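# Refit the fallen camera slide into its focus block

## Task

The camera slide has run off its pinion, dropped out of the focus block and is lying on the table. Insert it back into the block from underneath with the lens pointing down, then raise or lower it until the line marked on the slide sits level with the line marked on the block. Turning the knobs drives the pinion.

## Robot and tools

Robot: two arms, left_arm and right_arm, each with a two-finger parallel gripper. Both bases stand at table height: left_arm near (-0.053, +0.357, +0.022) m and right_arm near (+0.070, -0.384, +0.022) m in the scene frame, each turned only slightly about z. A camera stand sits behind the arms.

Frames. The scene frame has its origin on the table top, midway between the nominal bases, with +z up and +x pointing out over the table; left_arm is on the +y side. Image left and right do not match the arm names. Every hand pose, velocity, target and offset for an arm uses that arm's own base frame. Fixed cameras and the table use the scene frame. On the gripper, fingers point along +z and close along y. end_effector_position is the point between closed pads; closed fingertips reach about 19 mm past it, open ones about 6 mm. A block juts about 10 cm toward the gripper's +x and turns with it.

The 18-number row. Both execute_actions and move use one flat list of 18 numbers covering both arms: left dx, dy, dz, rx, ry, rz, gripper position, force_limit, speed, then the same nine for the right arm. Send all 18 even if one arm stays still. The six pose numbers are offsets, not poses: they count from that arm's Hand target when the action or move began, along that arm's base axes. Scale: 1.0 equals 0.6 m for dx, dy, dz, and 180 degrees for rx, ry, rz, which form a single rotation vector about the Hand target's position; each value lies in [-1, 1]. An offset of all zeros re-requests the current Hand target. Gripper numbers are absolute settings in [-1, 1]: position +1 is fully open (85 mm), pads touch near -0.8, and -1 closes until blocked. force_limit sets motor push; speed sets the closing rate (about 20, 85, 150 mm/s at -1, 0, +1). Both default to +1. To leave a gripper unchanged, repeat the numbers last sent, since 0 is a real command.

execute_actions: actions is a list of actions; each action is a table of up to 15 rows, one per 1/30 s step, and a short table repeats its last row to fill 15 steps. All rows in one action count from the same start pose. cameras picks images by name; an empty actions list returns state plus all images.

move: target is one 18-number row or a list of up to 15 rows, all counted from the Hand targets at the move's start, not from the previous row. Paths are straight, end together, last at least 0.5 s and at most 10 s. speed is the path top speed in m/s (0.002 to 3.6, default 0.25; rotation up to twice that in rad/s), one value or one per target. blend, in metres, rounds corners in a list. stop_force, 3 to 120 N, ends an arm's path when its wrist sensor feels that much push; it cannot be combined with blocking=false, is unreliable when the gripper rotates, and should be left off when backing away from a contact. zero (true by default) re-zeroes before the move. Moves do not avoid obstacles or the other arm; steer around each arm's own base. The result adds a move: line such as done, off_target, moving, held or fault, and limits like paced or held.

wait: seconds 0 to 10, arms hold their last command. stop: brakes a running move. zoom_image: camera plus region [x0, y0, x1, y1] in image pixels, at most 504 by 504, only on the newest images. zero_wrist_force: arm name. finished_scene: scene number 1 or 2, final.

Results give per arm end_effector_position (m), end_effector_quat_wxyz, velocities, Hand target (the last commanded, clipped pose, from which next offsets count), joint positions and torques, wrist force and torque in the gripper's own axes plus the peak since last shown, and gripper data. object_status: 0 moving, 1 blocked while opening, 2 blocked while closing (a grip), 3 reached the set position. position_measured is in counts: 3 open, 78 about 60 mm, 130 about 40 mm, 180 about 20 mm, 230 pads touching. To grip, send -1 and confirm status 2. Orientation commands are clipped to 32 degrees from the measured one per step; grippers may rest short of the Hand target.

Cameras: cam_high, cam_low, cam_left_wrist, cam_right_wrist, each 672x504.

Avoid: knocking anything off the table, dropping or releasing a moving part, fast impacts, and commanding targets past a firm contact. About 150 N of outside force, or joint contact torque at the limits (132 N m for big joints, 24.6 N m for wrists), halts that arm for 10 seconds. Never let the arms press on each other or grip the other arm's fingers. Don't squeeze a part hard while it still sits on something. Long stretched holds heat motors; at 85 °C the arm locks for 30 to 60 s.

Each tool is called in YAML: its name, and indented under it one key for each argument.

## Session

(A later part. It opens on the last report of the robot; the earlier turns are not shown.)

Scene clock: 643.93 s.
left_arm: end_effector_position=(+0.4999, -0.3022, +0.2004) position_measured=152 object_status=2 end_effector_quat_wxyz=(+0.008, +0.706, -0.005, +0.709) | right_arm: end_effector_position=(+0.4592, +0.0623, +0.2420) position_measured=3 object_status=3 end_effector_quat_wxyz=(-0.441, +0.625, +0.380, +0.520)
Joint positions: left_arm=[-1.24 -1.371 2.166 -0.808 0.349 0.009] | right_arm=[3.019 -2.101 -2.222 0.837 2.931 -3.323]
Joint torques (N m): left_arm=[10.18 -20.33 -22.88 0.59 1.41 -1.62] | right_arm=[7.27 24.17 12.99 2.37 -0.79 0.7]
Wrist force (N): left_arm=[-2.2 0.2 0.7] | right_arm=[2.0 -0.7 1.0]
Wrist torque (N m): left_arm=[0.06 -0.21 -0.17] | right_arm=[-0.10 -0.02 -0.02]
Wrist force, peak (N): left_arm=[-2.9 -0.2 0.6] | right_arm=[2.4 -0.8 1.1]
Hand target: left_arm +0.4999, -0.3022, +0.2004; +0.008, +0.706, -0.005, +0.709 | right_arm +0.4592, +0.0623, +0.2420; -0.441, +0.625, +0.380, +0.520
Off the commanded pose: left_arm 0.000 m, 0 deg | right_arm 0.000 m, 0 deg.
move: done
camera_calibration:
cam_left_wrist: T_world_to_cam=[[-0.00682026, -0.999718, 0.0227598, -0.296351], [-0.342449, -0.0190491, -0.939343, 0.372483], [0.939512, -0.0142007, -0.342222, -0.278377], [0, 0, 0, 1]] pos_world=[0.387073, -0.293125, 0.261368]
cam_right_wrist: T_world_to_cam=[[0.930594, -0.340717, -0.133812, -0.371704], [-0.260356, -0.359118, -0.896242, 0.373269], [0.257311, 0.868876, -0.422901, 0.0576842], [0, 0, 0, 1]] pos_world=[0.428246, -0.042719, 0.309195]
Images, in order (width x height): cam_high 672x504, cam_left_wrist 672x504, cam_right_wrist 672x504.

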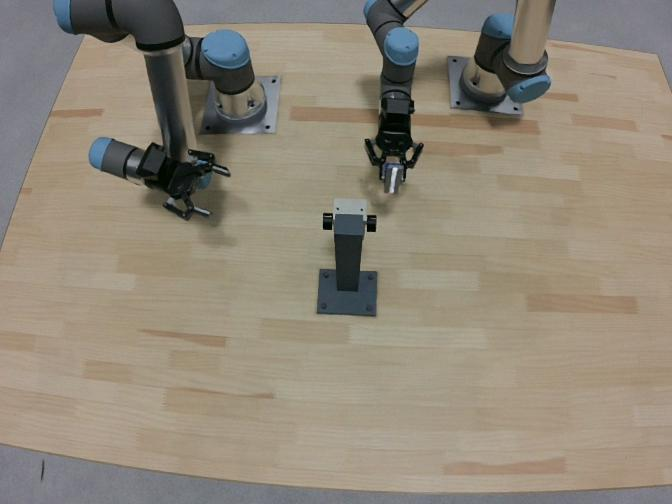

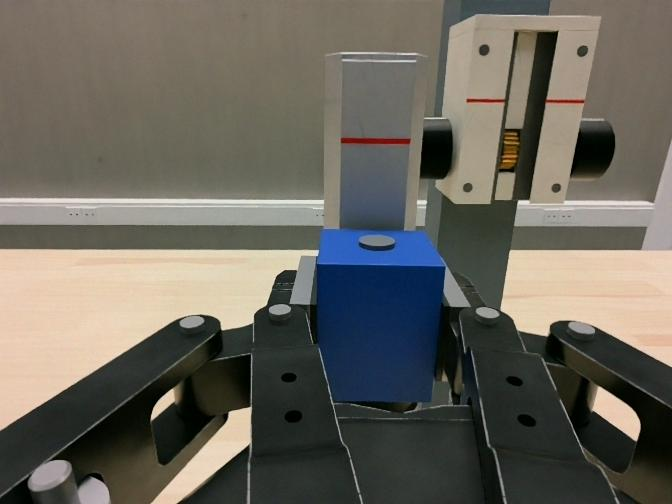

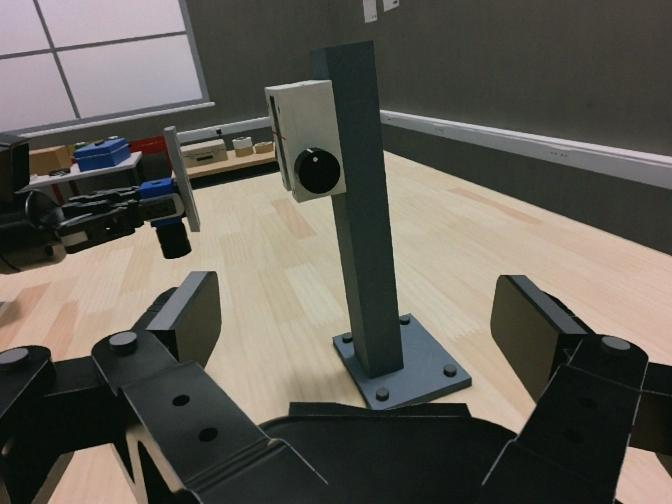

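move:
  target:
    - [0,-0.1425,-0.1423,-0.0022,-0.0056,0.0117,-1,-0.6,-1,0,0,0,0,0,0,1,1,1]
    - [0.1417,-0.1425,-0.1423,-0.0022,-0.0056,0.0117,-1,-0.6,-1,0,0,0,0,0,0,1,1,1]
  speed: 0.25
  blend: [0.03,0]
  cameras: ["cam_left_wrist","cam_right_wrist"]

zoom_image:
  camera: "cam_right_wrist"
  region: [220, 70, 370, 290]

zoom_image:
  camera: "cam_left_wrist"
  region: [280, 0, 480, 250]

Scene clock: 724.13 s.
left_arm: end_effector_position=(+0.5848, -0.3877, +0.1150) position_measured=152 object_status=2 end_effector_quat_wxyz=(-0.003, +0.699, +0.010, +0.715) | right_arm: end_effector_position=(+0.4592, +0.0623, +0.2420) position_measured=3 object_status=3 end_effector_quat_wxyz=(-0.441, +0.625, +0.380, +0.520)
Joint positions: left_arm=[-1.138 -0.969 1.856 -0.941 0.414 0.039] | right_arm=[3.019 -2.101 -2.222 0.837 2.931 -3.323]
Joint torques (N m): left_arm=[9.05 -35.54 -21.3 0.44 1.57 -1.67] | right_arm=[6.27 22.52 13.28 2.31 -0.6 0.58]
Wrist force (N): left_arm=[-1.8 0.2 0.8] | right_arm=[1.9 -0.9 0.9]
Wrist torque (N m): left_arm=[0.09 -0.28 -0.16] | right_arm=[-0.13 -0.01 -0.02]
Wrist force, peak (N): left_arm=[-3.1 1.1 -0.5] | right_arm=[2.3 -0.9 1.2]
Hand target: left_arm +0.5849, -0.3877, +0.1150; -0.003, +0.699, +0.010, +0.715 | right_arm +0.4592, +0.0623, +0.2420; -0.441, +0.625, +0.380, +0.520
Off the commanded pose: left_arm 0.000 m, 0 deg | right_arm 0.000 m, 0 deg.
move: done
camera_calibration:
cam_left_wrist: T_world_to_cam=[[0.0294065, -0.999122, 0.0298496, -0.401037], [-0.324971, -0.0377964, -0.944968, 0.302868], [0.945267, 0.018088, -0.325797, -0.381347], [0, 0, 0, 1]] pos_world=[0.470691, -0.382339, 0.17393]
cam_right_wrist: T_world_to_cam=[[0.930594, -0.340717, -0.133812, -0.371704], [-0.260356, -0.359118, -0.896242, 0.373269], [0.257311, 0.868876, -0.422901, 0.0576842], [0, 0, 0, 1]] pos_world=[0.428246, -0.042719, 0.309195]
Images, in order (width x height): cam_left_wrist 672x504, cam_right_wrist 672x504.

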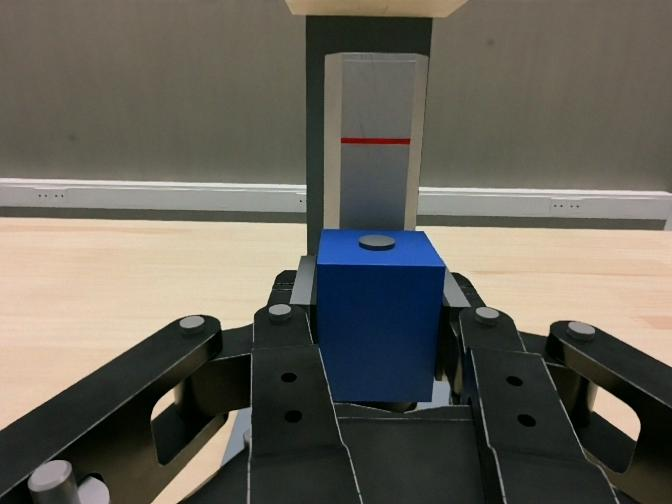

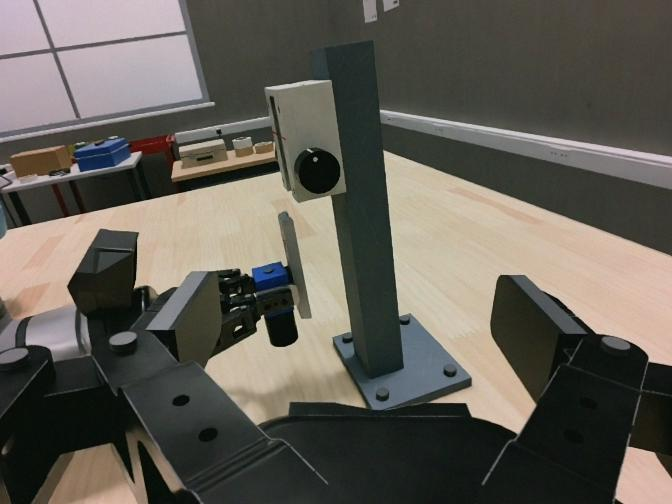

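Scaled by 2.291.

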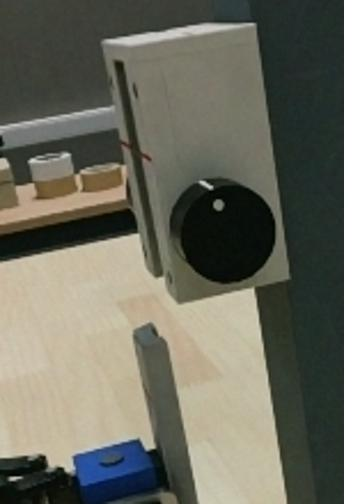

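Scaled by 2.016.

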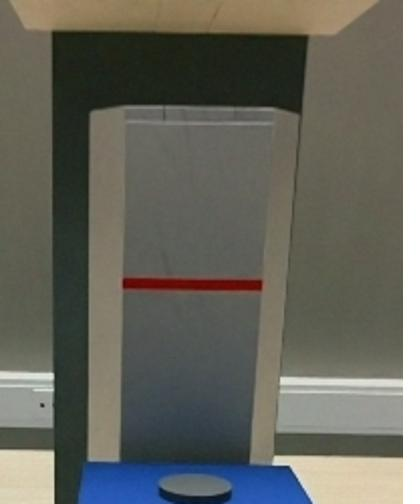

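zoom_image:
  camera: "cam_right_wrist"
  region: [260, 180, 330, 250]

zoom_image:
  camera: "cam_right_wrist"
  region: [255, 70, 345, 205]

zoom_image:
  camera: "cam_right_wrist"
  region: [260, 205, 330, 330]

Scaled by 7.200.

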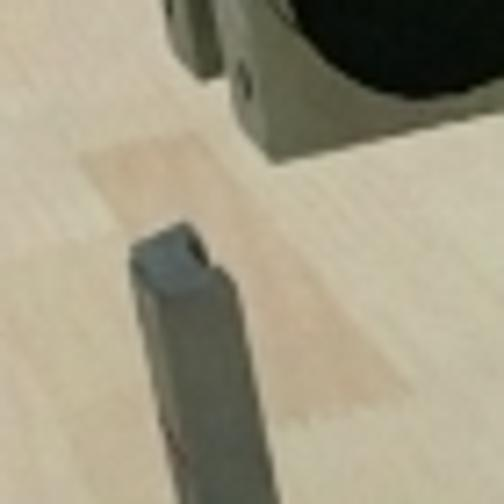

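Scaled by 3.733.

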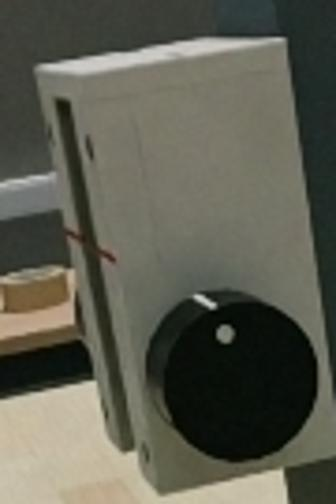

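Scaled by 4.032.

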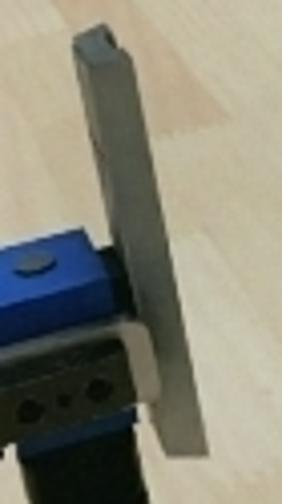

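move:
  target: [0.0208,0,0.025,0,0,0,-1,-0.6,-1,0,0,0,0,0,0,1,1,1]
  speed: 0.1
  cameras: ["cam_left_wrist","cam_right_wrist"]

zoom_image:
  camera: "cam_right_wrist"
  region: [260, 160, 330, 230]

zoom_image:
  camera: "cam_left_wrist"
  region: [300, 0, 440, 110]

Scene clock: 786.90 s.
left_arm: end_effector_position=(+0.5973, -0.3877, +0.1299) position_measured=152 object_status=2 end_effector_quat_wxyz=(-0.003, +0.699, +0.010, +0.715) | right_arm: end_effector_position=(+0.4592, +0.0623, +0.2420) position_measured=3 object_status=3 end_effector_quat_wxyz=(-0.441, +0.625, +0.380, +0.520)
Joint positions: left_arm=[-1.116 -0.983 1.824 -0.892 0.437 0.036] | right_arm=[3.019 -2.101 -2.222 0.837 2.931 -3.323]
Joint torques (N m): left_arm=[8.76 -53.38 -23.92 0.4 1.31 -1.91] | right_arm=[6.49 22.81 13.57 2.29 -0.52 0.45]
Wrist force (N): left_arm=[-1.7 0.1 0.8] | right_arm=[1.9 -0.8 1.1]
Wrist torque (N m): left_arm=[0.06 -0.29 -0.16] | right_arm=[-0.11 -0.01 -0.01]
Wrist force, peak (N): left_arm=[-2.4 0.1 0.6] | right_arm=[2.3 -1.0 1.2]
Hand target: left_arm +0.5974, -0.3877, +0.1300; -0.003, +0.699, +0.010, +0.715 | right_arm +0.4592, +0.0623, +0.2420; -0.441, +0.625, +0.380, +0.520
Off the commanded pose: left_arm 0.000 m, 0 deg | right_arm 0.000 m, 0 deg.
move: done
camera_calibration:
cam_left_wrist: T_world_to_cam=[[0.0294065, -0.999122, 0.0298496, -0.401849], [-0.324971, -0.0377964, -0.944968, 0.321011], [0.945267, 0.018088, -0.325797, -0.388308], [0, 0, 0, 1]] pos_world=[0.483191, -0.382339, 0.18883]
cam_right_wrist: T_world_to_cam=[[0.930594, -0.340717, -0.133812, -0.371704], [-0.260356, -0.359118, -0.896242, 0.373269], [0.257311, 0.868876, -0.422901, 0.0576842], [0, 0, 0, 1]] pos_world=[0.428246, -0.042719, 0.309195]
Images, in order (width x height): cam_left_wrist 672x504, cam_right_wrist 672x504.

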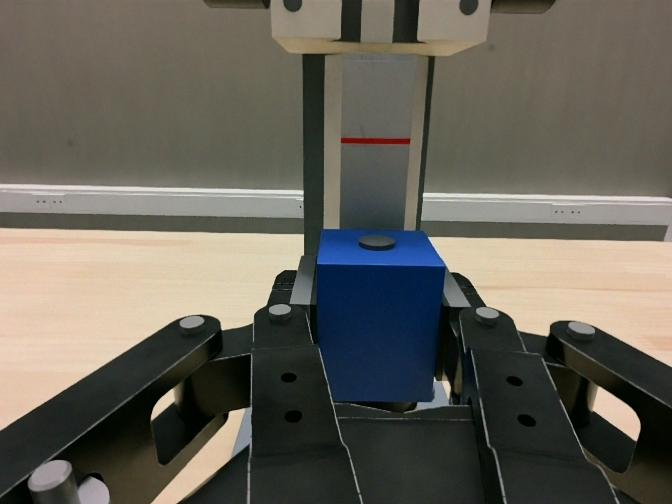

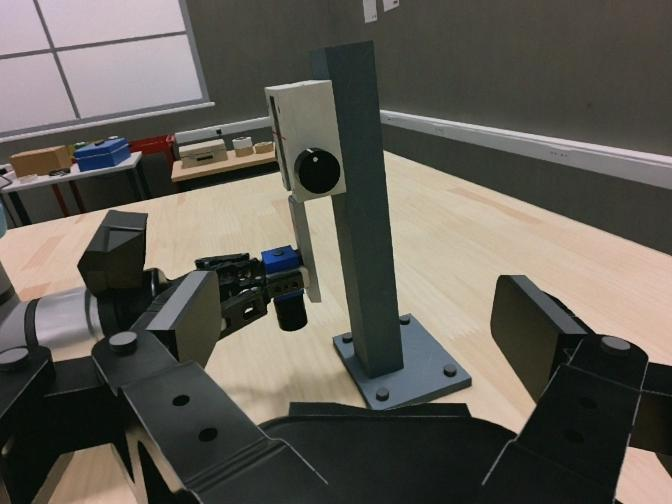

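Scaled by 7.200.

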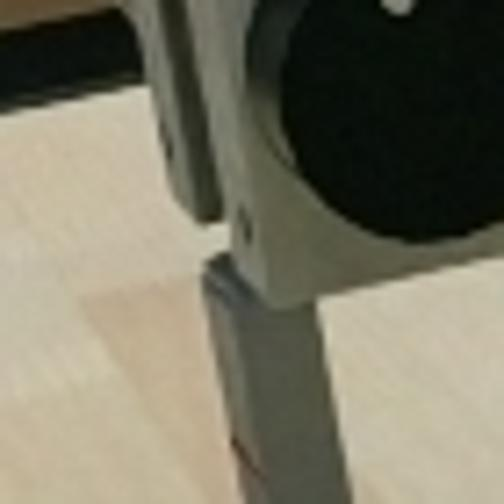

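Scaled by 3.600.

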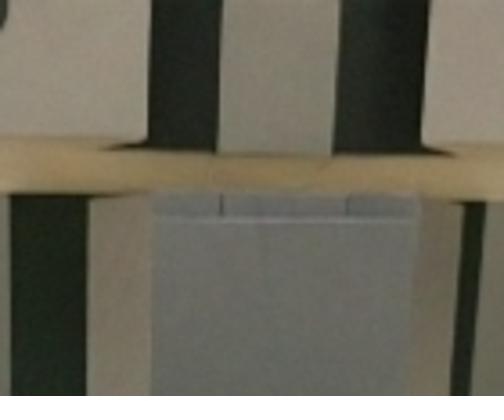

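move:
  target: [0,0,0.0333,0,0,0,-1,-0.6,-1,0,0,0,0,0,0,1,1,1]
  speed: 0.015
  stop_force: 6
  cameras: ["cam_left_wrist","cam_right_wrist"]

zoom_image:
  camera: "cam_left_wrist"
  region: [260, 0, 500, 240]

zoom_image:
  camera: "cam_right_wrist"
  region: [260, 160, 330, 230]

Scene clock: 821.23 s.
left_arm: end_effector_position=(+0.5974, -0.3877, +0.1499) position_measured=152 object_status=2 end_effector_quat_wxyz=(-0.003, +0.699, +0.010, +0.715) | right_arm: end_effector_position=(+0.4592, +0.0623, +0.2420) position_measured=3 object_status=3 end_effector_quat_wxyz=(-0.441, +0.625, +0.380, +0.520)
Joint positions: left_arm=[-1.116 -1.019 1.815 -0.848 0.437 0.036] | right_arm=[3.019 -2.101 -2.222 0.837 2.931 -3.323]
Joint torques (N m): left_arm=[-11.17 -53.19 -25.16 0.04 1.28 -1.57] | right_arm=[6.08 21.99 13.71 2.33 -0.56 0.68]
Wrist force (N): left_arm=[-2.6 -5.6 4.2] | right_arm=[2.0 -0.7 0.7]
Wrist torque (N m): left_arm=[0.32 -0.46 -0.47] | right_arm=[-0.09 -0.01 -0.02]
Wrist force, peak (N): left_arm=[-3.6 -5.6 4.1] | right_arm=[2.4 -0.7 1.3]
Hand target: left_arm +0.5974, -0.3877, +0.1500; -0.003, +0.699, +0.010, +0.715 | right_arm +0.4592, +0.0623, +0.2420; -0.441, +0.625, +0.380, +0.520
Off the commanded pose: left_arm 0.000 m, 0 deg | right_arm 0.000 m, 0 deg.
move: done
camera_calibration:
cam_left_wrist: T_world_to_cam=[[0.0294414, -0.999118, 0.0299404, -0.402486], [-0.325057, -0.0378952, -0.944935, 0.340034], [0.945236, 0.0180878, -0.325886, -0.381821], [0, 0, 0, 1]] pos_world=[0.483291, -0.382339, 0.20893]
cam_right_wrist: T_world_to_cam=[[0.930594, -0.340717, -0.133812, -0.371704], [-0.260356, -0.359118, -0.896242, 0.373269], [0.257311, 0.868876, -0.422901, 0.0576842], [0, 0, 0, 1]] pos_world=[0.428246, -0.042719, 0.309195]
Images, in order (width x height): cam_left_wrist 672x504, cam_right_wrist 672x504.

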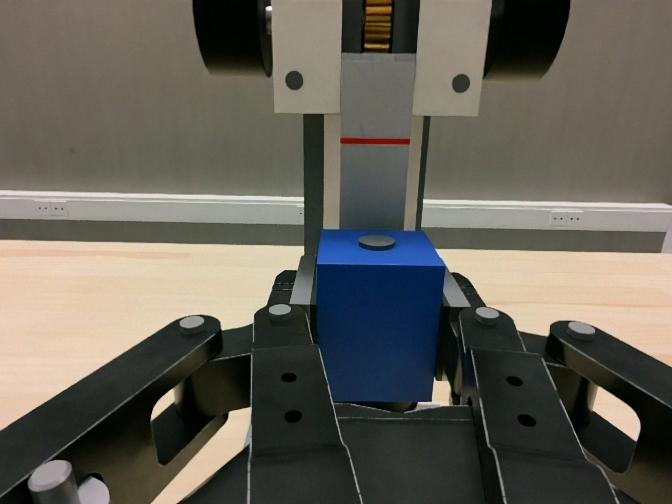

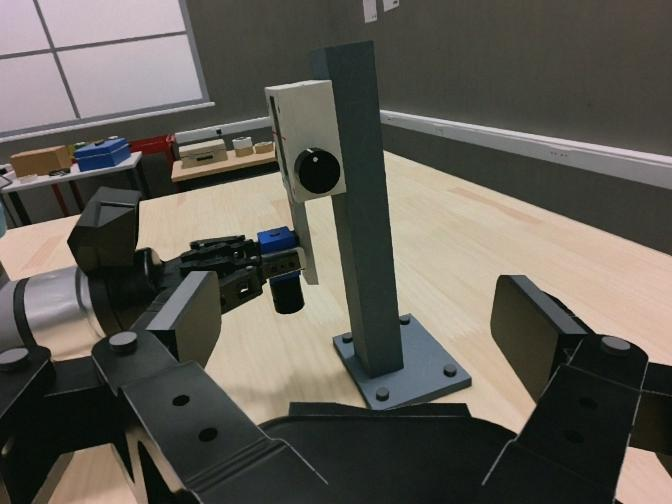

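Scaled by 2.100.

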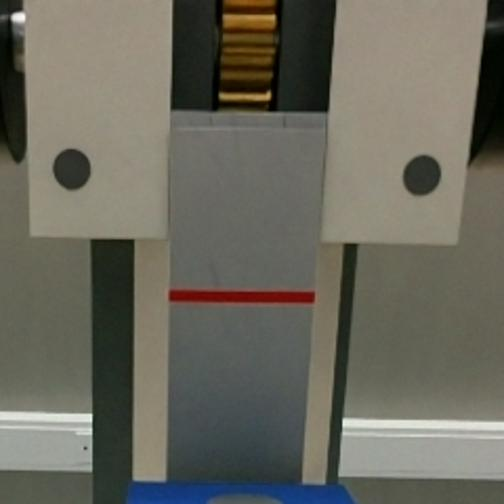

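Scaled by 7.200.

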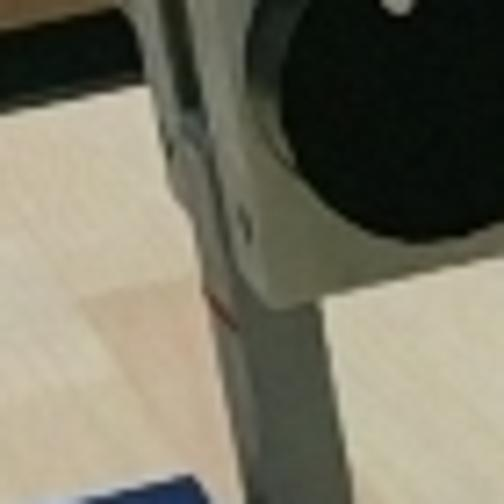

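move:
  target: [0.0007,0.0007,0,0,0,0,-1,-0.6,-1,0,0,0,0,0,0,1,1,1]
  speed: 0.02

Scene clock: 831.20 s.
left_arm: end_effector_position=(+0.5978, -0.3874, +0.1500) position_measured=152 object_status=2 end_effector_quat_wxyz=(-0.003, +0.699, +0.010, +0.715) | right_arm: end_effector_position=(+0.4592, +0.0623, +0.2420) position_measured=3 object_status=3 end_effector_quat_wxyz=(-0.441, +0.625, +0.380, +0.520)
Joint positions: left_arm=[-1.115 -1.019 1.815 -0.848 0.438 0.036] | right_arm=[3.019 -2.101 -2.222 0.837 2.931 -3.323]
Joint torques (N m): left_arm=[10.47 -52.2 -13.83 0.28 1.53 -1.92] | right_arm=[5.85 23.33 14.22 2.23 -0.57 0.55]
Wrist force (N): left_arm=[-2.4 0.1 0.6] | right_arm=[2.2 -0.5 1.0]
Wrist torque (N m): left_arm=[0.05 -0.26 -0.17] | right_arm=[-0.07 -0.06 -0.02]
Wrist force, peak (N): left_arm=[-3.8 -5.6 4.2] | right_arm=[2.4 -0.8 1.1]
Hand target: left_arm +0.5978, -0.3873, +0.1500; -0.003, +0.699, +0.010, +0.715 | right_arm +0.4592, +0.0623, +0.2420; -0.441, +0.625, +0.380, +0.520
Off the commanded pose: left_arm 0.000 m, 0 deg | right_arm 0.000 m, 0 deg.
move: done

move:
  target: [0,0,0.02,0,0,0,-1,-0.6,-1,0,0,0,0,0,0,1,1,1]
  speed: 0.01
  stop_force: 12
  cameras: ["cam_left_wrist","cam_right_wrist"]

zoom_image:
  camera: "cam_left_wrist"
  region: [260, 0, 500, 240]

zoom_image:
  camera: "cam_right_wrist"
  region: [255, 70, 355, 210]

Scene clock: 841.50 s.
left_arm: end_effector_position=(+0.5978, -0.3873, +0.1585) position_measured=152 object_status=2 end_effector_quat_wxyz=(-0.003, +0.699, +0.010, +0.715) | right_arm: end_effector_position=(+0.4592, +0.0623, +0.2420) position_measured=3 object_status=3 end_effector_quat_wxyz=(-0.441, +0.625, +0.380, +0.520)
Joint positions: left_arm=[-1.115 -1.034 1.811 -0.829 0.438 0.036] | right_arm=[3.019 -2.101 -2.222 0.837 2.931 -3.323]
Joint torques (N m): left_arm=[9.46 -36.48 -12.92 -4.18 -0.32 0.82] | right_arm=[6.54 21.65 14.03 2.26 -0.44 0.46]
Wrist force (N): left_arm=[-6.0 0.3 -1.3] | right_arm=[2.0 -0.8 1.1]
Wrist torque (N m): left_arm=[0.09 -0.09 -0.17] | right_arm=[-0.12 -0.04 -0.02]
Wrist force, peak (N): left_arm=[-19.4 2.5 -6.8] | right_arm=[2.5 -0.8 0.8]
Hand target: left_arm +0.5978, -0.3873, +0.1585; -0.003, +0.699, +0.010, +0.715 (not the last commanded pose) | right_arm +0.4592, +0.0623, +0.2420; -0.441, +0.625, +0.380, +0.520
Off the commanded pose: left_arm 0.003 m, 0 deg | right_arm 0.000 m, 0 deg.
move: contact (left_arm)
camera_calibration:
cam_left_wrist: T_world_to_cam=[[0.0294084, -0.999122, 0.0298461, -0.402321], [-0.32506, -0.0377954, -0.944938, 0.348345], [0.945236, 0.0180874, -0.325886, -0.379404], [0, 0, 0, 1]] pos_world=[0.483691, -0.381939, 0.21753]
cam_right_wrist: T_world_to_cam=[[0.930594, -0.340717, -0.133812, -0.371704], [-0.260356, -0.359118, -0.896242, 0.373269], [0.257311, 0.868876, -0.422901, 0.0576842], [0, 0, 0, 1]] pos_world=[0.428246, -0.042719, 0.309195]
Images, in order (width x height): cam_left_wrist 672x504, cam_right_wrist 672x504.

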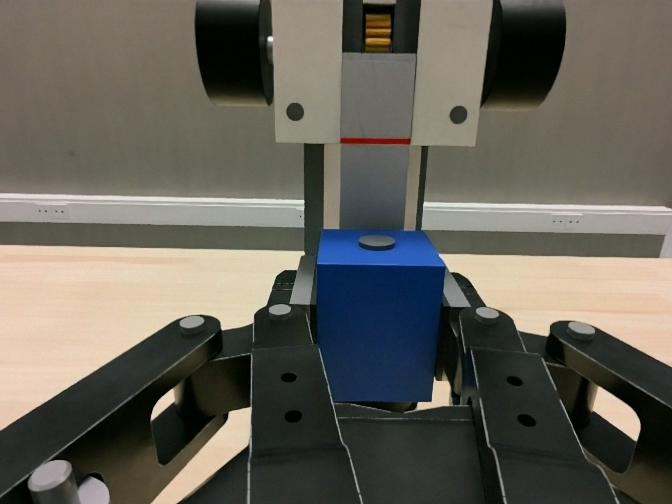

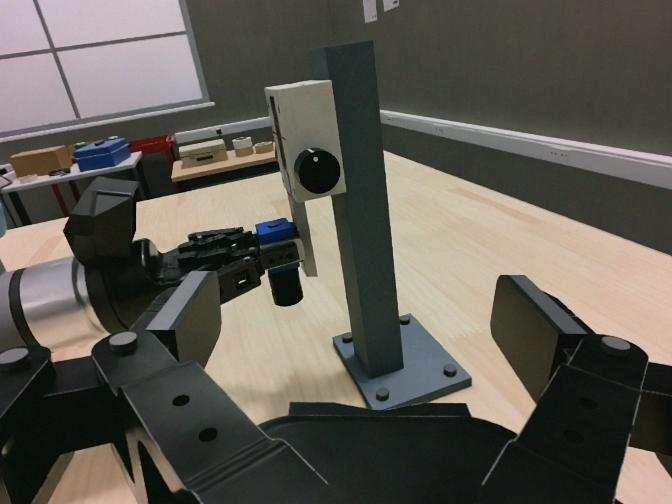

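Scaled by 2.100.

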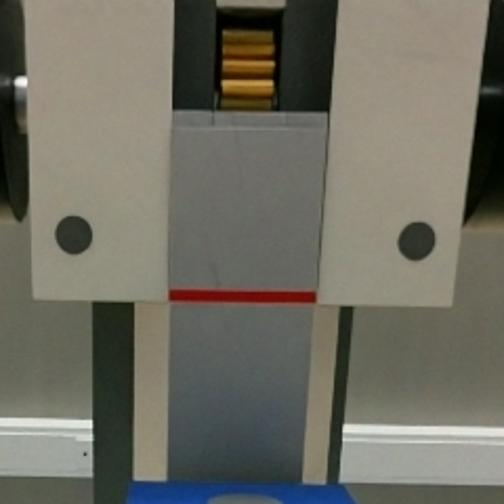

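Scaled by 3.600.

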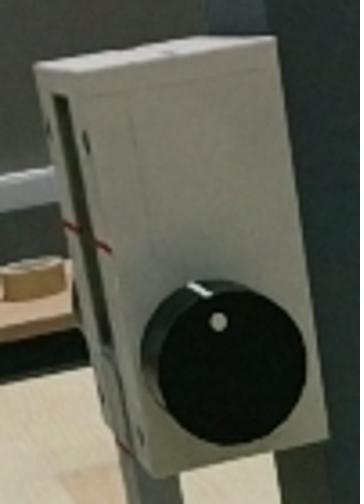

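move:
  target: [0,0,0.0167,0,0,0,-1,-0.6,-1,0,0,0,0,0,0,1,1,1]
  speed: 0.008
  stop_force: 30
  cameras: ["cam_left_wrist","cam_right_wrist"]

zoom_image:
  camera: "cam_left_wrist"
  region: [260, 0, 500, 240]

zoom_image:
  camera: "cam_right_wrist"
  region: [255, 70, 355, 210]

Scene clock: 856.70 s.
left_arm: end_effector_position=(+0.5978, -0.3873, +0.1685) position_measured=152 object_status=2 end_effector_quat_wxyz=(-0.003, +0.699, +0.010, +0.715) | right_arm: end_effector_position=(+0.4592, +0.0623, +0.2420) position_measured=3 object_status=3 end_effector_quat_wxyz=(-0.441, +0.625, +0.380, +0.520)
Joint positions: left_arm=[-1.115 -1.05 1.805 -0.806 0.438 0.036] | right_arm=[3.019 -2.101 -2.222 0.837 2.931 -3.323]
Joint torques (N m): left_arm=[10.65 -58.7 -29.31 -1.14 -0.17 -1.43] | right_arm=[6.1 22.58 13.96 2.32 -0.5 0.41]
Wrist force (N): left_arm=[-15.1 0.5 -5.2] | right_arm=[2.1 -0.5 1.0]
Wrist torque (N m): left_arm=[0.07 0.16 -0.12] | right_arm=[-0.07 -0.04 -0.02]
Wrist force, peak (N): left_arm=[-20.2 3.6 -6.8] | right_arm=[2.3 -0.9 1.2]
Hand target: left_arm +0.5978, -0.3873, +0.1685; -0.003, +0.699, +0.010, +0.715 | right_arm +0.4592, +0.0623, +0.2420; -0.441, +0.625, +0.380, +0.520
Off the commanded pose: left_arm 0.000 m, 0 deg | right_arm 0.000 m, 0 deg.
move: done
camera_calibration:
cam_left_wrist: T_world_to_cam=[[0.0294698, -0.999124, 0.0297188, -0.402621], [-0.32506, -0.037695, -0.944942, 0.357833], [0.945234, 0.0181869, -0.325886, -0.376107], [0, 0, 0, 1]] pos_world=[0.483691, -0.381939, 0.227529]
cam_right_wrist: T_world_to_cam=[[0.930594, -0.340717, -0.133812, -0.371704], [-0.260356, -0.359118, -0.896242, 0.373269], [0.257311, 0.868876, -0.422901, 0.0576842], [0, 0, 0, 1]] pos_world=[0.428246, -0.042719, 0.309195]
Images, in order (width x height): cam_left_wrist 672x504, cam_right_wrist 672x504.

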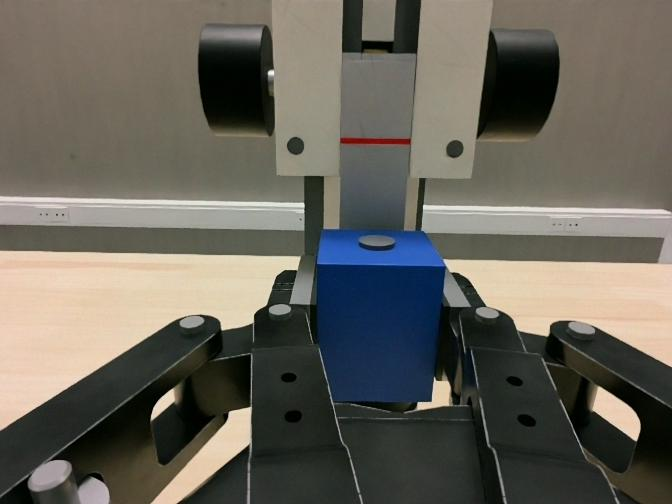

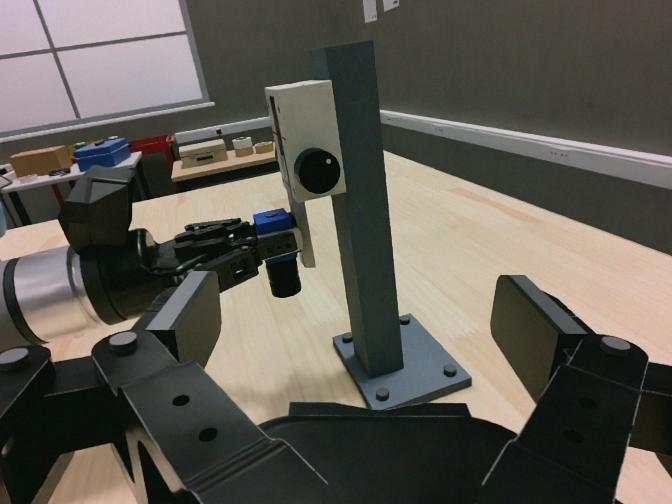

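Scaled by 2.100.

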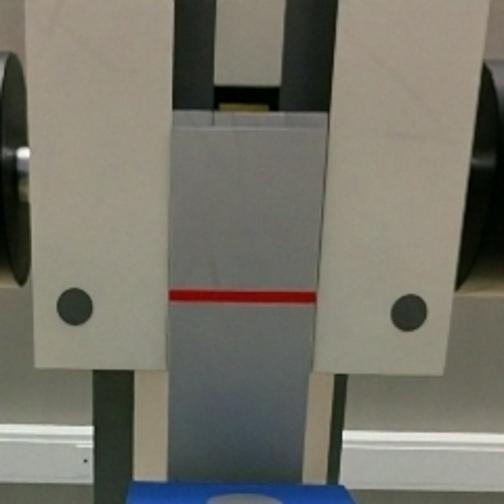

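Scaled by 3.600.

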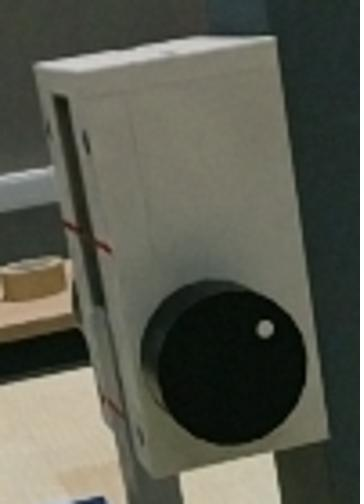

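move:
  target: [0,0,0.0275,0,0,0,-1,-0.6,-1,0,0,0,0,0,0,1,1,1]
  speed: 0.01
  stop_force: 30
  cameras: ["cam_left_wrist","cam_right_wrist"]

zoom_image:
  camera: "cam_left_wrist"
  region: [240, 0, 520, 280]

zoom_image:
  camera: "cam_right_wrist"
  region: [225, 70, 365, 310]

Scene clock: 887.10 s.
left_arm: end_effector_position=(+0.5978, -0.3873, +0.1850) position_measured=152 object_status=2 end_effector_quat_wxyz=(-0.003, +0.699, +0.010, +0.715) | right_arm: end_effector_position=(+0.4592, +0.0623, +0.2420) position_measured=3 object_status=3 end_effector_quat_wxyz=(-0.441, +0.625, +0.380, +0.520)
Joint positions: left_arm=[-1.115 -1.077 1.794 -0.768 0.438 0.036] | right_arm=[3.019 -2.101 -2.222 0.837 2.931 -3.323]
Joint torques (N m): left_arm=[10.53 -58.69 -30.55 -1.18 0.49 -1.46] | right_arm=[5.83 22.5 13.13 2.16 -0.49 0.36]
Wrist force (N): left_arm=[-16.2 -0.1 -6.5] | right_arm=[1.9 -0.7 1.2]
Wrist torque (N m): left_arm=[0.05 0.16 -0.14] | right_arm=[-0.10 -0.02 -0.02]
Wrist force, peak (N): left_arm=[-16.5 0.4 -6.5] | right_arm=[2.3 -0.8 1.2]
Hand target: left_arm +0.5978, -0.3873, +0.1850; -0.003, +0.699, +0.010, +0.715 | right_arm +0.4592, +0.0623, +0.2420; -0.441, +0.625, +0.380, +0.520
Off the commanded pose: left_arm 0.000 m, 0 deg | right_arm 0.000 m, 0 deg.
move: done
camera_calibration:
cam_left_wrist: T_world_to_cam=[[0.0294698, -0.999124, 0.0297188, -0.403111], [-0.32506, -0.037695, -0.944942, 0.373425], [0.945234, 0.0181869, -0.325886, -0.37073], [0, 0, 0, 1]] pos_world=[0.483691, -0.381939, 0.244029]
cam_right_wrist: T_world_to_cam=[[0.930594, -0.340717, -0.133812, -0.371704], [-0.260356, -0.359118, -0.896242, 0.373269], [0.257311, 0.868876, -0.422901, 0.0576842], [0, 0, 0, 1]] pos_world=[0.428246, -0.042719, 0.309195]
Images, in order (width x height): cam_left_wrist 672x504, cam_right_wrist 672x504.

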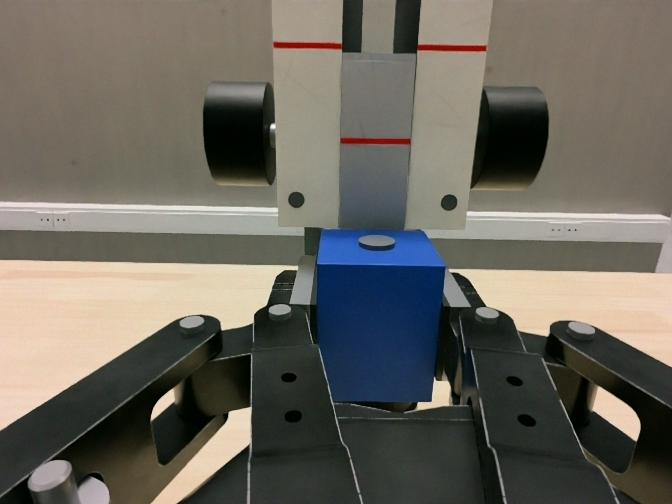

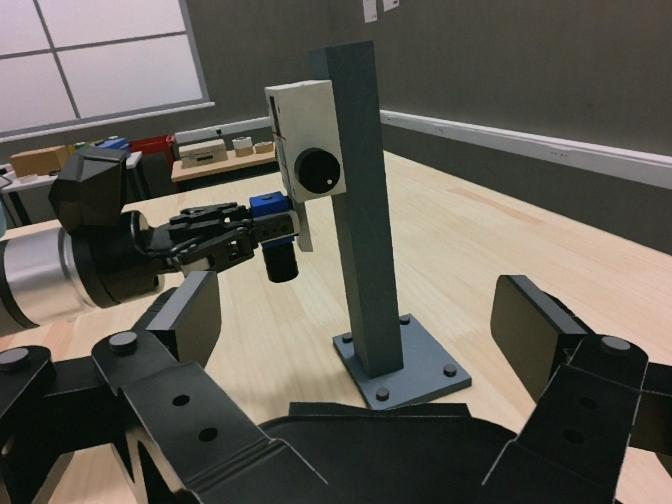

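Scaled by 1.800.

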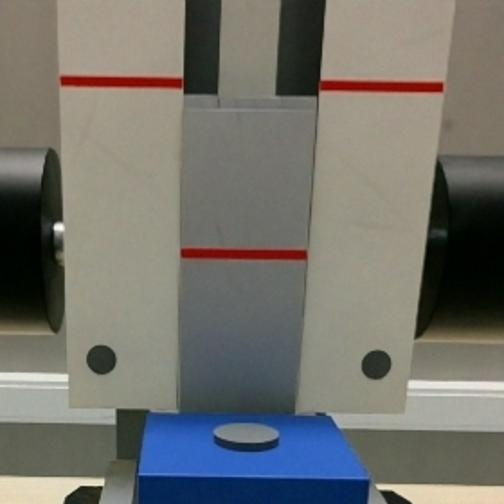

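Scaled by 2.100.

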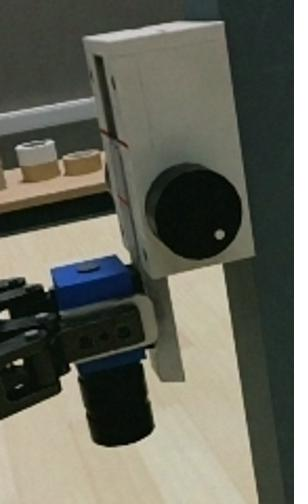

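move:
  target:
    - [0,0,0,0,0,0,0.3,-0.6,-0.5,0,0,0,0,0,0,1,1,1]
    - [-0.0108,0,0,0,0,0,0.3,-0.6,-0.5,0,0,0,0,0,0,1,1,1]
    - [-0.0108,0,-0.0133,0,0,0,0.3,-0.6,-0.5,0,0,0,0,0,0,1,1,1]
  speed: 0.08
  cameras: ["cam_left_wrist","cam_right_wrist"]

Scene clock: 903.60 s.
left_arm: end_effector_position=(+0.5913, -0.3873, +0.1772) position_measured=91 object_status=3 end_effector_quat_wxyz=(-0.003, +0.699, +0.010, +0.715) | right_arm: end_effector_position=(+0.4592, +0.0623, +0.2420) position_measured=3 object_status=3 end_effector_quat_wxyz=(-0.441, +0.625, +0.380, +0.520)
Joint positions: left_arm=[-1.126 -1.073 1.813 -0.793 0.427 0.037] | right_arm=[3.019 -2.101 -2.222 0.837 2.931 -3.323]
Joint torques (N m): left_arm=[-7.88 -30.94 -10.04 -3.83 -1.15 1.41] | right_arm=[6.63 22.78 13.7 2.23 -0.47 0.35]
Wrist force (N): left_arm=[2.4 0.1 0.8] | right_arm=[1.9 -0.8 0.9]
Wrist torque (N m): left_arm=[0.06 -0.31 -0.30] | right_arm=[-0.11 0.00 -0.02]
Wrist force, peak (N): left_arm=[-16.3 0.1 -6.6] | right_arm=[2.4 -0.9 1.1]
Hand target: left_arm +0.5913, -0.3873, +0.1770; -0.003, +0.699, +0.010, +0.715 | right_arm +0.4592, +0.0623, +0.2420; -0.441, +0.625, +0.380, +0.520
Off the commanded pose: left_arm 0.000 m, 0 deg | right_arm 0.000 m, 0 deg.
move: done
camera_calibration:
cam_left_wrist: T_world_to_cam=[[0.0294084, -0.999122, 0.0298461, -0.402685], [-0.32506, -0.0377954, -0.944938, 0.363808], [0.945236, 0.0180874, -0.325886, -0.367199], [0, 0, 0, 1]] pos_world=[0.477191, -0.381939, 0.23613]
cam_right_wrist: T_world_to_cam=[[0.930594, -0.340717, -0.133812, -0.371704], [-0.260356, -0.359118, -0.896242, 0.373269], [0.257311, 0.868876, -0.422901, 0.0576842], [0, 0, 0, 1]] pos_world=[0.428246, -0.042719, 0.309195]
Images, in order (width x height): cam_left_wrist 672x504, cam_right_wrist 672x504.

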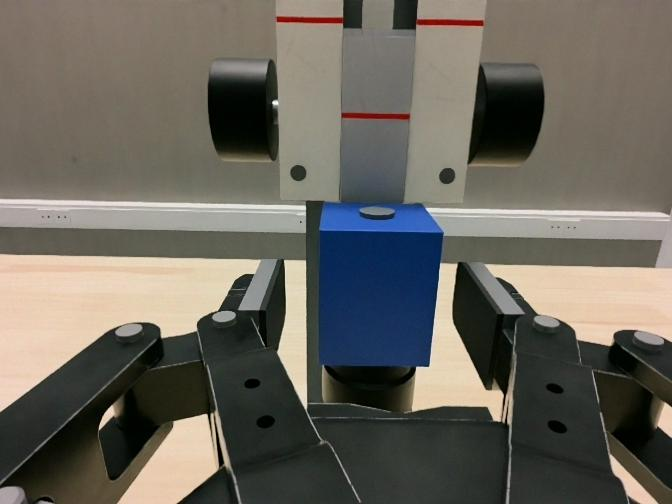

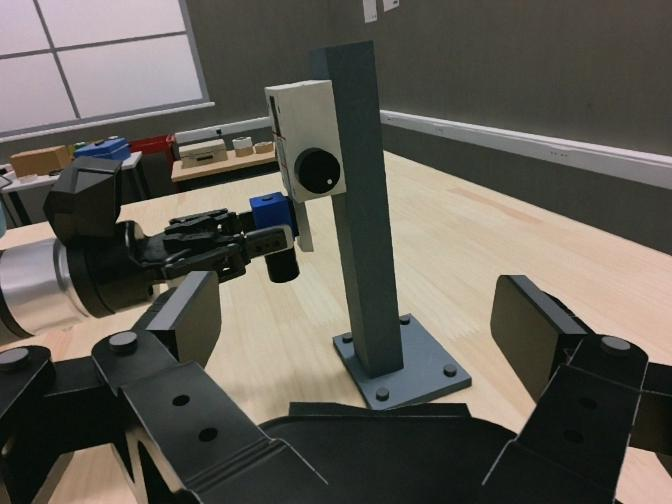

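move:
  target: [0,0,0,0,0,0,-1,-0.6,-1,0,0,0,0,0,0,1,1,1]

move:
  target: [0,0,0.0367,0,0,0,-1,-0.6,-1,0,0,0,0,0,0,1,1,1]
  speed: 0.012
  stop_force: 32
  cameras: ["cam_left_wrist","cam_right_wrist"]

zoom_image:
  camera: "cam_left_wrist"
  region: [260, 60, 500, 240]

Scene clock: 915.77 s.
left_arm: end_effector_position=(+0.5913, -0.3873, +0.1770) position_measured=152 object_status=2 end_effector_quat_wxyz=(-0.003, +0.699, +0.010, +0.715) | right_arm: end_effector_position=(+0.4592, +0.0623, +0.2420) position_measured=3 object_status=3 end_effector_quat_wxyz=(-0.441, +0.625, +0.380, +0.520)
Joint positions: left_arm=[-1.126 -1.072 1.813 -0.793 0.427 0.037] | right_arm=[3.019 -2.101 -2.222 0.837 2.931 -3.323]
Joint torques (N m): left_arm=[-0.58 -32.14 -11.11 -3.32 -0.81 1.14] | right_arm=[6.17 22.75 12.59 2.01 -0.22 0.32]
Wrist force (N): left_arm=[3.9 2.2 -4.9] | right_arm=[2.2 -0.7 1.3]
Wrist torque (N m): left_arm=[0.12 -0.39 -0.12] | right_arm=[-0.09 -0.06 -0.02]
Wrist force, peak (N): left_arm=[4.6 2.4 -5.0] | right_arm=[2.3 -0.9 1.2]
Hand target: left_arm +0.5913, -0.3873, +0.1770; -0.003, +0.699, +0.010, +0.715 | right_arm +0.4592, +0.0623, +0.2420; -0.441, +0.625, +0.380, +0.520
Off the commanded pose: left_arm 0.000 m, 0 deg | right_arm 0.000 m, 0 deg.
move: done

Scene clock: 918.57 s.
left_arm: end_effector_position=(+0.5913, -0.3873, +0.1990) position_measured=152 object_status=2 end_effector_quat_wxyz=(-0.003, +0.699, +0.010, +0.715) | right_arm: end_effector_position=(+0.4592, +0.0623, +0.2420) position_measured=3 object_status=3 end_effector_quat_wxyz=(-0.441, +0.625, +0.380, +0.520)
Joint positions: left_arm=[-1.126 -1.107 1.797 -0.742 0.427 0.037] | right_arm=[3.019 -2.101 -2.222 0.837 2.931 -3.323]
Joint torques (N m): left_arm=[18.66 -59.17 -32.95 -1.99 0.41 -1.53] | right_arm=[6.44 22.15 13.12 2.21 -0.55 0.16]
Wrist force (N): left_arm=[-18.2 1.4 -19.9] | right_arm=[2.2 -0.7 1.0]
Wrist torque (N m): left_arm=[0.22 -0.07 -0.22] | right_arm=[-0.10 -0.06 -0.02]
Wrist force, peak (N): left_arm=[-17.8 1.7 -28.7] | right_arm=[2.3 -0.9 1.3]
Hand target: left_arm +0.5913, -0.3873, +0.1990; -0.003, +0.699, +0.010, +0.715 | right_arm +0.4592, +0.0623, +0.2420; -0.441, +0.625, +0.380, +0.520
Off the commanded pose: left_arm 0.000 m, 0 deg | right_arm 0.000 m, 0 deg.
move: done
camera_calibration:
cam_left_wrist: T_world_to_cam=[[0.0293755, -0.999126, 0.0297518, -0.4033], [-0.325063, -0.0376955, -0.944941, 0.384542], [0.945236, 0.0180869, -0.325886, -0.360062], [0, 0, 0, 1]] pos_world=[0.477191, -0.38194, 0.25803]
cam_right_wrist: T_world_to_cam=[[0.930594, -0.340717, -0.133812, -0.371704], [-0.260356, -0.359118, -0.896242, 0.373269], [0.257311, 0.868876, -0.422901, 0.0576842], [0, 0, 0, 1]] pos_world=[0.428246, -0.042719, 0.309195]
Images, in order (width x height): cam_left_wrist 672x504, cam_right_wrist 672x504.

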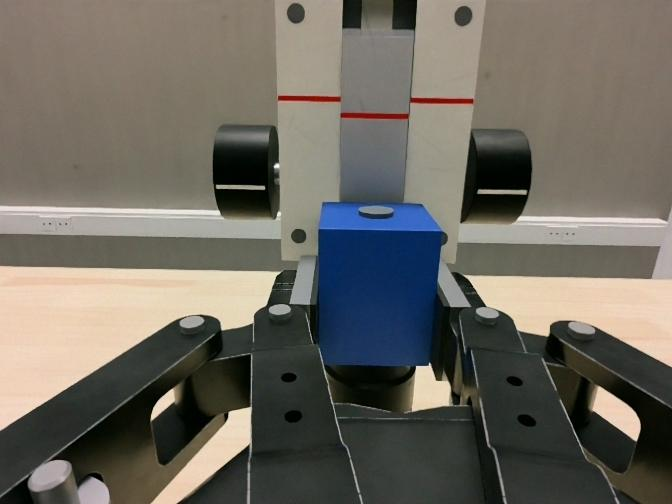

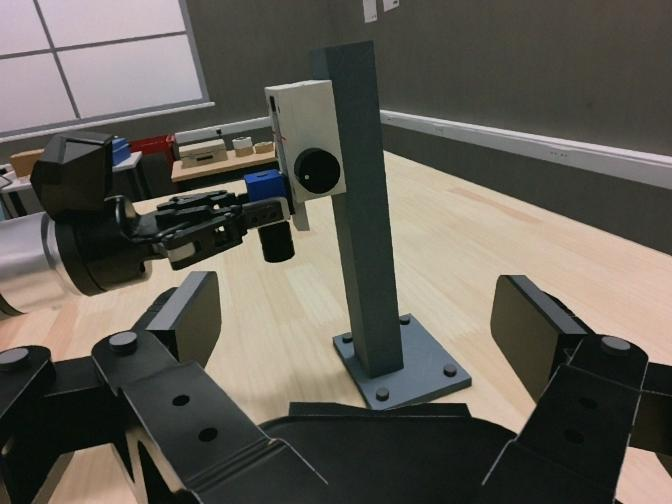

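Scaled by 2.100.

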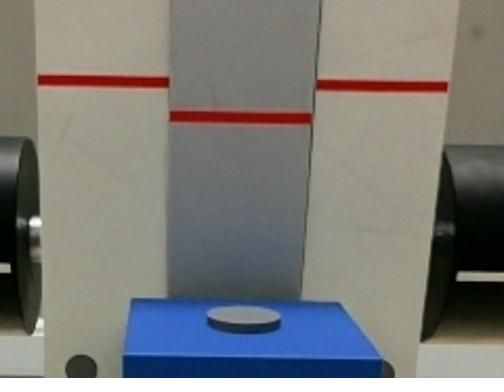

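move:
  target:
    - [-0.0017,0,0,0,0,0,-1,-0.6,-1,0,0,0,0,0,0,1,1,1]
    - [-0.0017,0,0.0075,0,0,0,-1,-0.6,-1,0,0,0,0,0,0,1,1,1]
  speed: 0.012
  cameras: ["cam_left_wrist","cam_right_wrist"]

zoom_image:
  camera: "cam_left_wrist"
  region: [320, 60, 440, 180]

zoom_image:
  camera: "cam_right_wrist"
  region: [235, 80, 355, 260]

Scene clock: 940.23 s.
left_arm: end_effector_position=(+0.5903, -0.3873, +0.2034) position_measured=152 object_status=2 end_effector_quat_wxyz=(-0.003, +0.699, +0.010, +0.715) | right_arm: end_effector_position=(+0.4592, +0.0623, +0.2420) position_measured=3 object_status=3 end_effector_quat_wxyz=(-0.441, +0.625, +0.380, +0.520)
Joint positions: left_arm=[-1.128 -1.115 1.796 -0.733 0.425 0.038] | right_arm=[3.019 -2.101 -2.222 0.837 2.931 -3.323]
Joint torques (N m): left_arm=[-7.15 -62.38 -29.46 -0.94 -2.78 0.09] | right_arm=[7.01 23.51 13.26 2.08 -0.26 0.15]
Wrist force (N): left_arm=[-22.8 9.0 12.7] | right_arm=[2.0 -0.7 1.0]
Wrist torque (N m): left_arm=[0.05 0.05 0.05] | right_arm=[-0.09 -0.01 -0.02]
Wrist force, peak (N): left_arm=[-26.1 12.8 17.4] | right_arm=[2.4 -1.0 0.9]
Hand target: left_arm +0.5903, -0.3873, +0.2035; -0.003, +0.699, +0.010, +0.715 | right_arm +0.4592, +0.0623, +0.2420; -0.441, +0.625, +0.380, +0.520
Off the commanded pose: left_arm 0.000 m, 0 deg | right_arm 0.000 m, 0 deg.
move: done
camera_calibration:
cam_left_wrist: T_world_to_cam=[[0.0294698, -0.999124, 0.0297188, -0.403437], [-0.32506, -0.037695, -0.944942, 0.388374], [0.945234, 0.0181869, -0.325886, -0.357644], [0, 0, 0, 1]] pos_world=[0.476191, -0.381939, 0.262429]
cam_right_wrist: T_world_to_cam=[[0.930594, -0.340717, -0.133812, -0.371704], [-0.260356, -0.359118, -0.896242, 0.373269], [0.257311, 0.868876, -0.422901, 0.0576842], [0, 0, 0, 1]] pos_world=[0.428246, -0.042719, 0.309195]
Images, in order (width x height): cam_left_wrist 672x504, cam_right_wrist 672x504.

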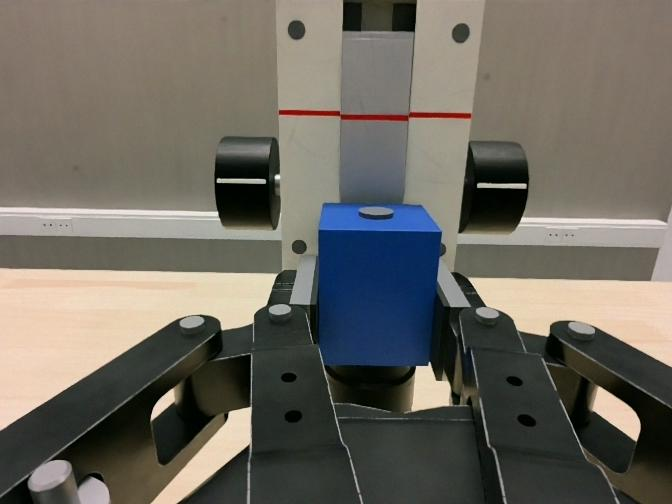

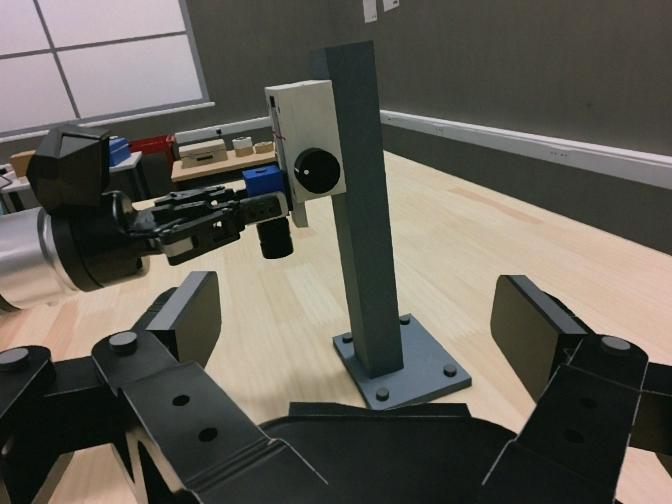

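Scaled by 4.200.

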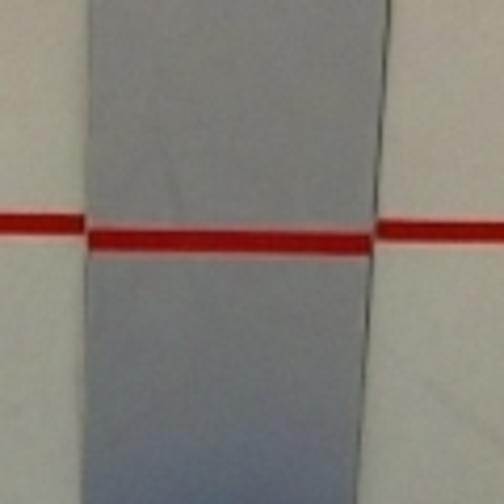

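Scaled by 2.800.

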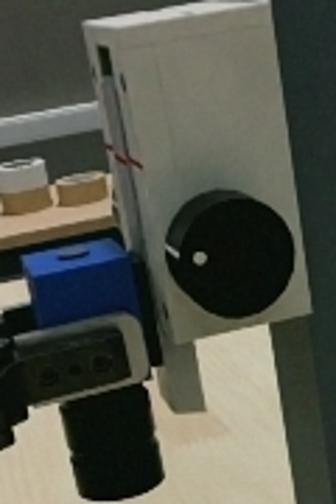

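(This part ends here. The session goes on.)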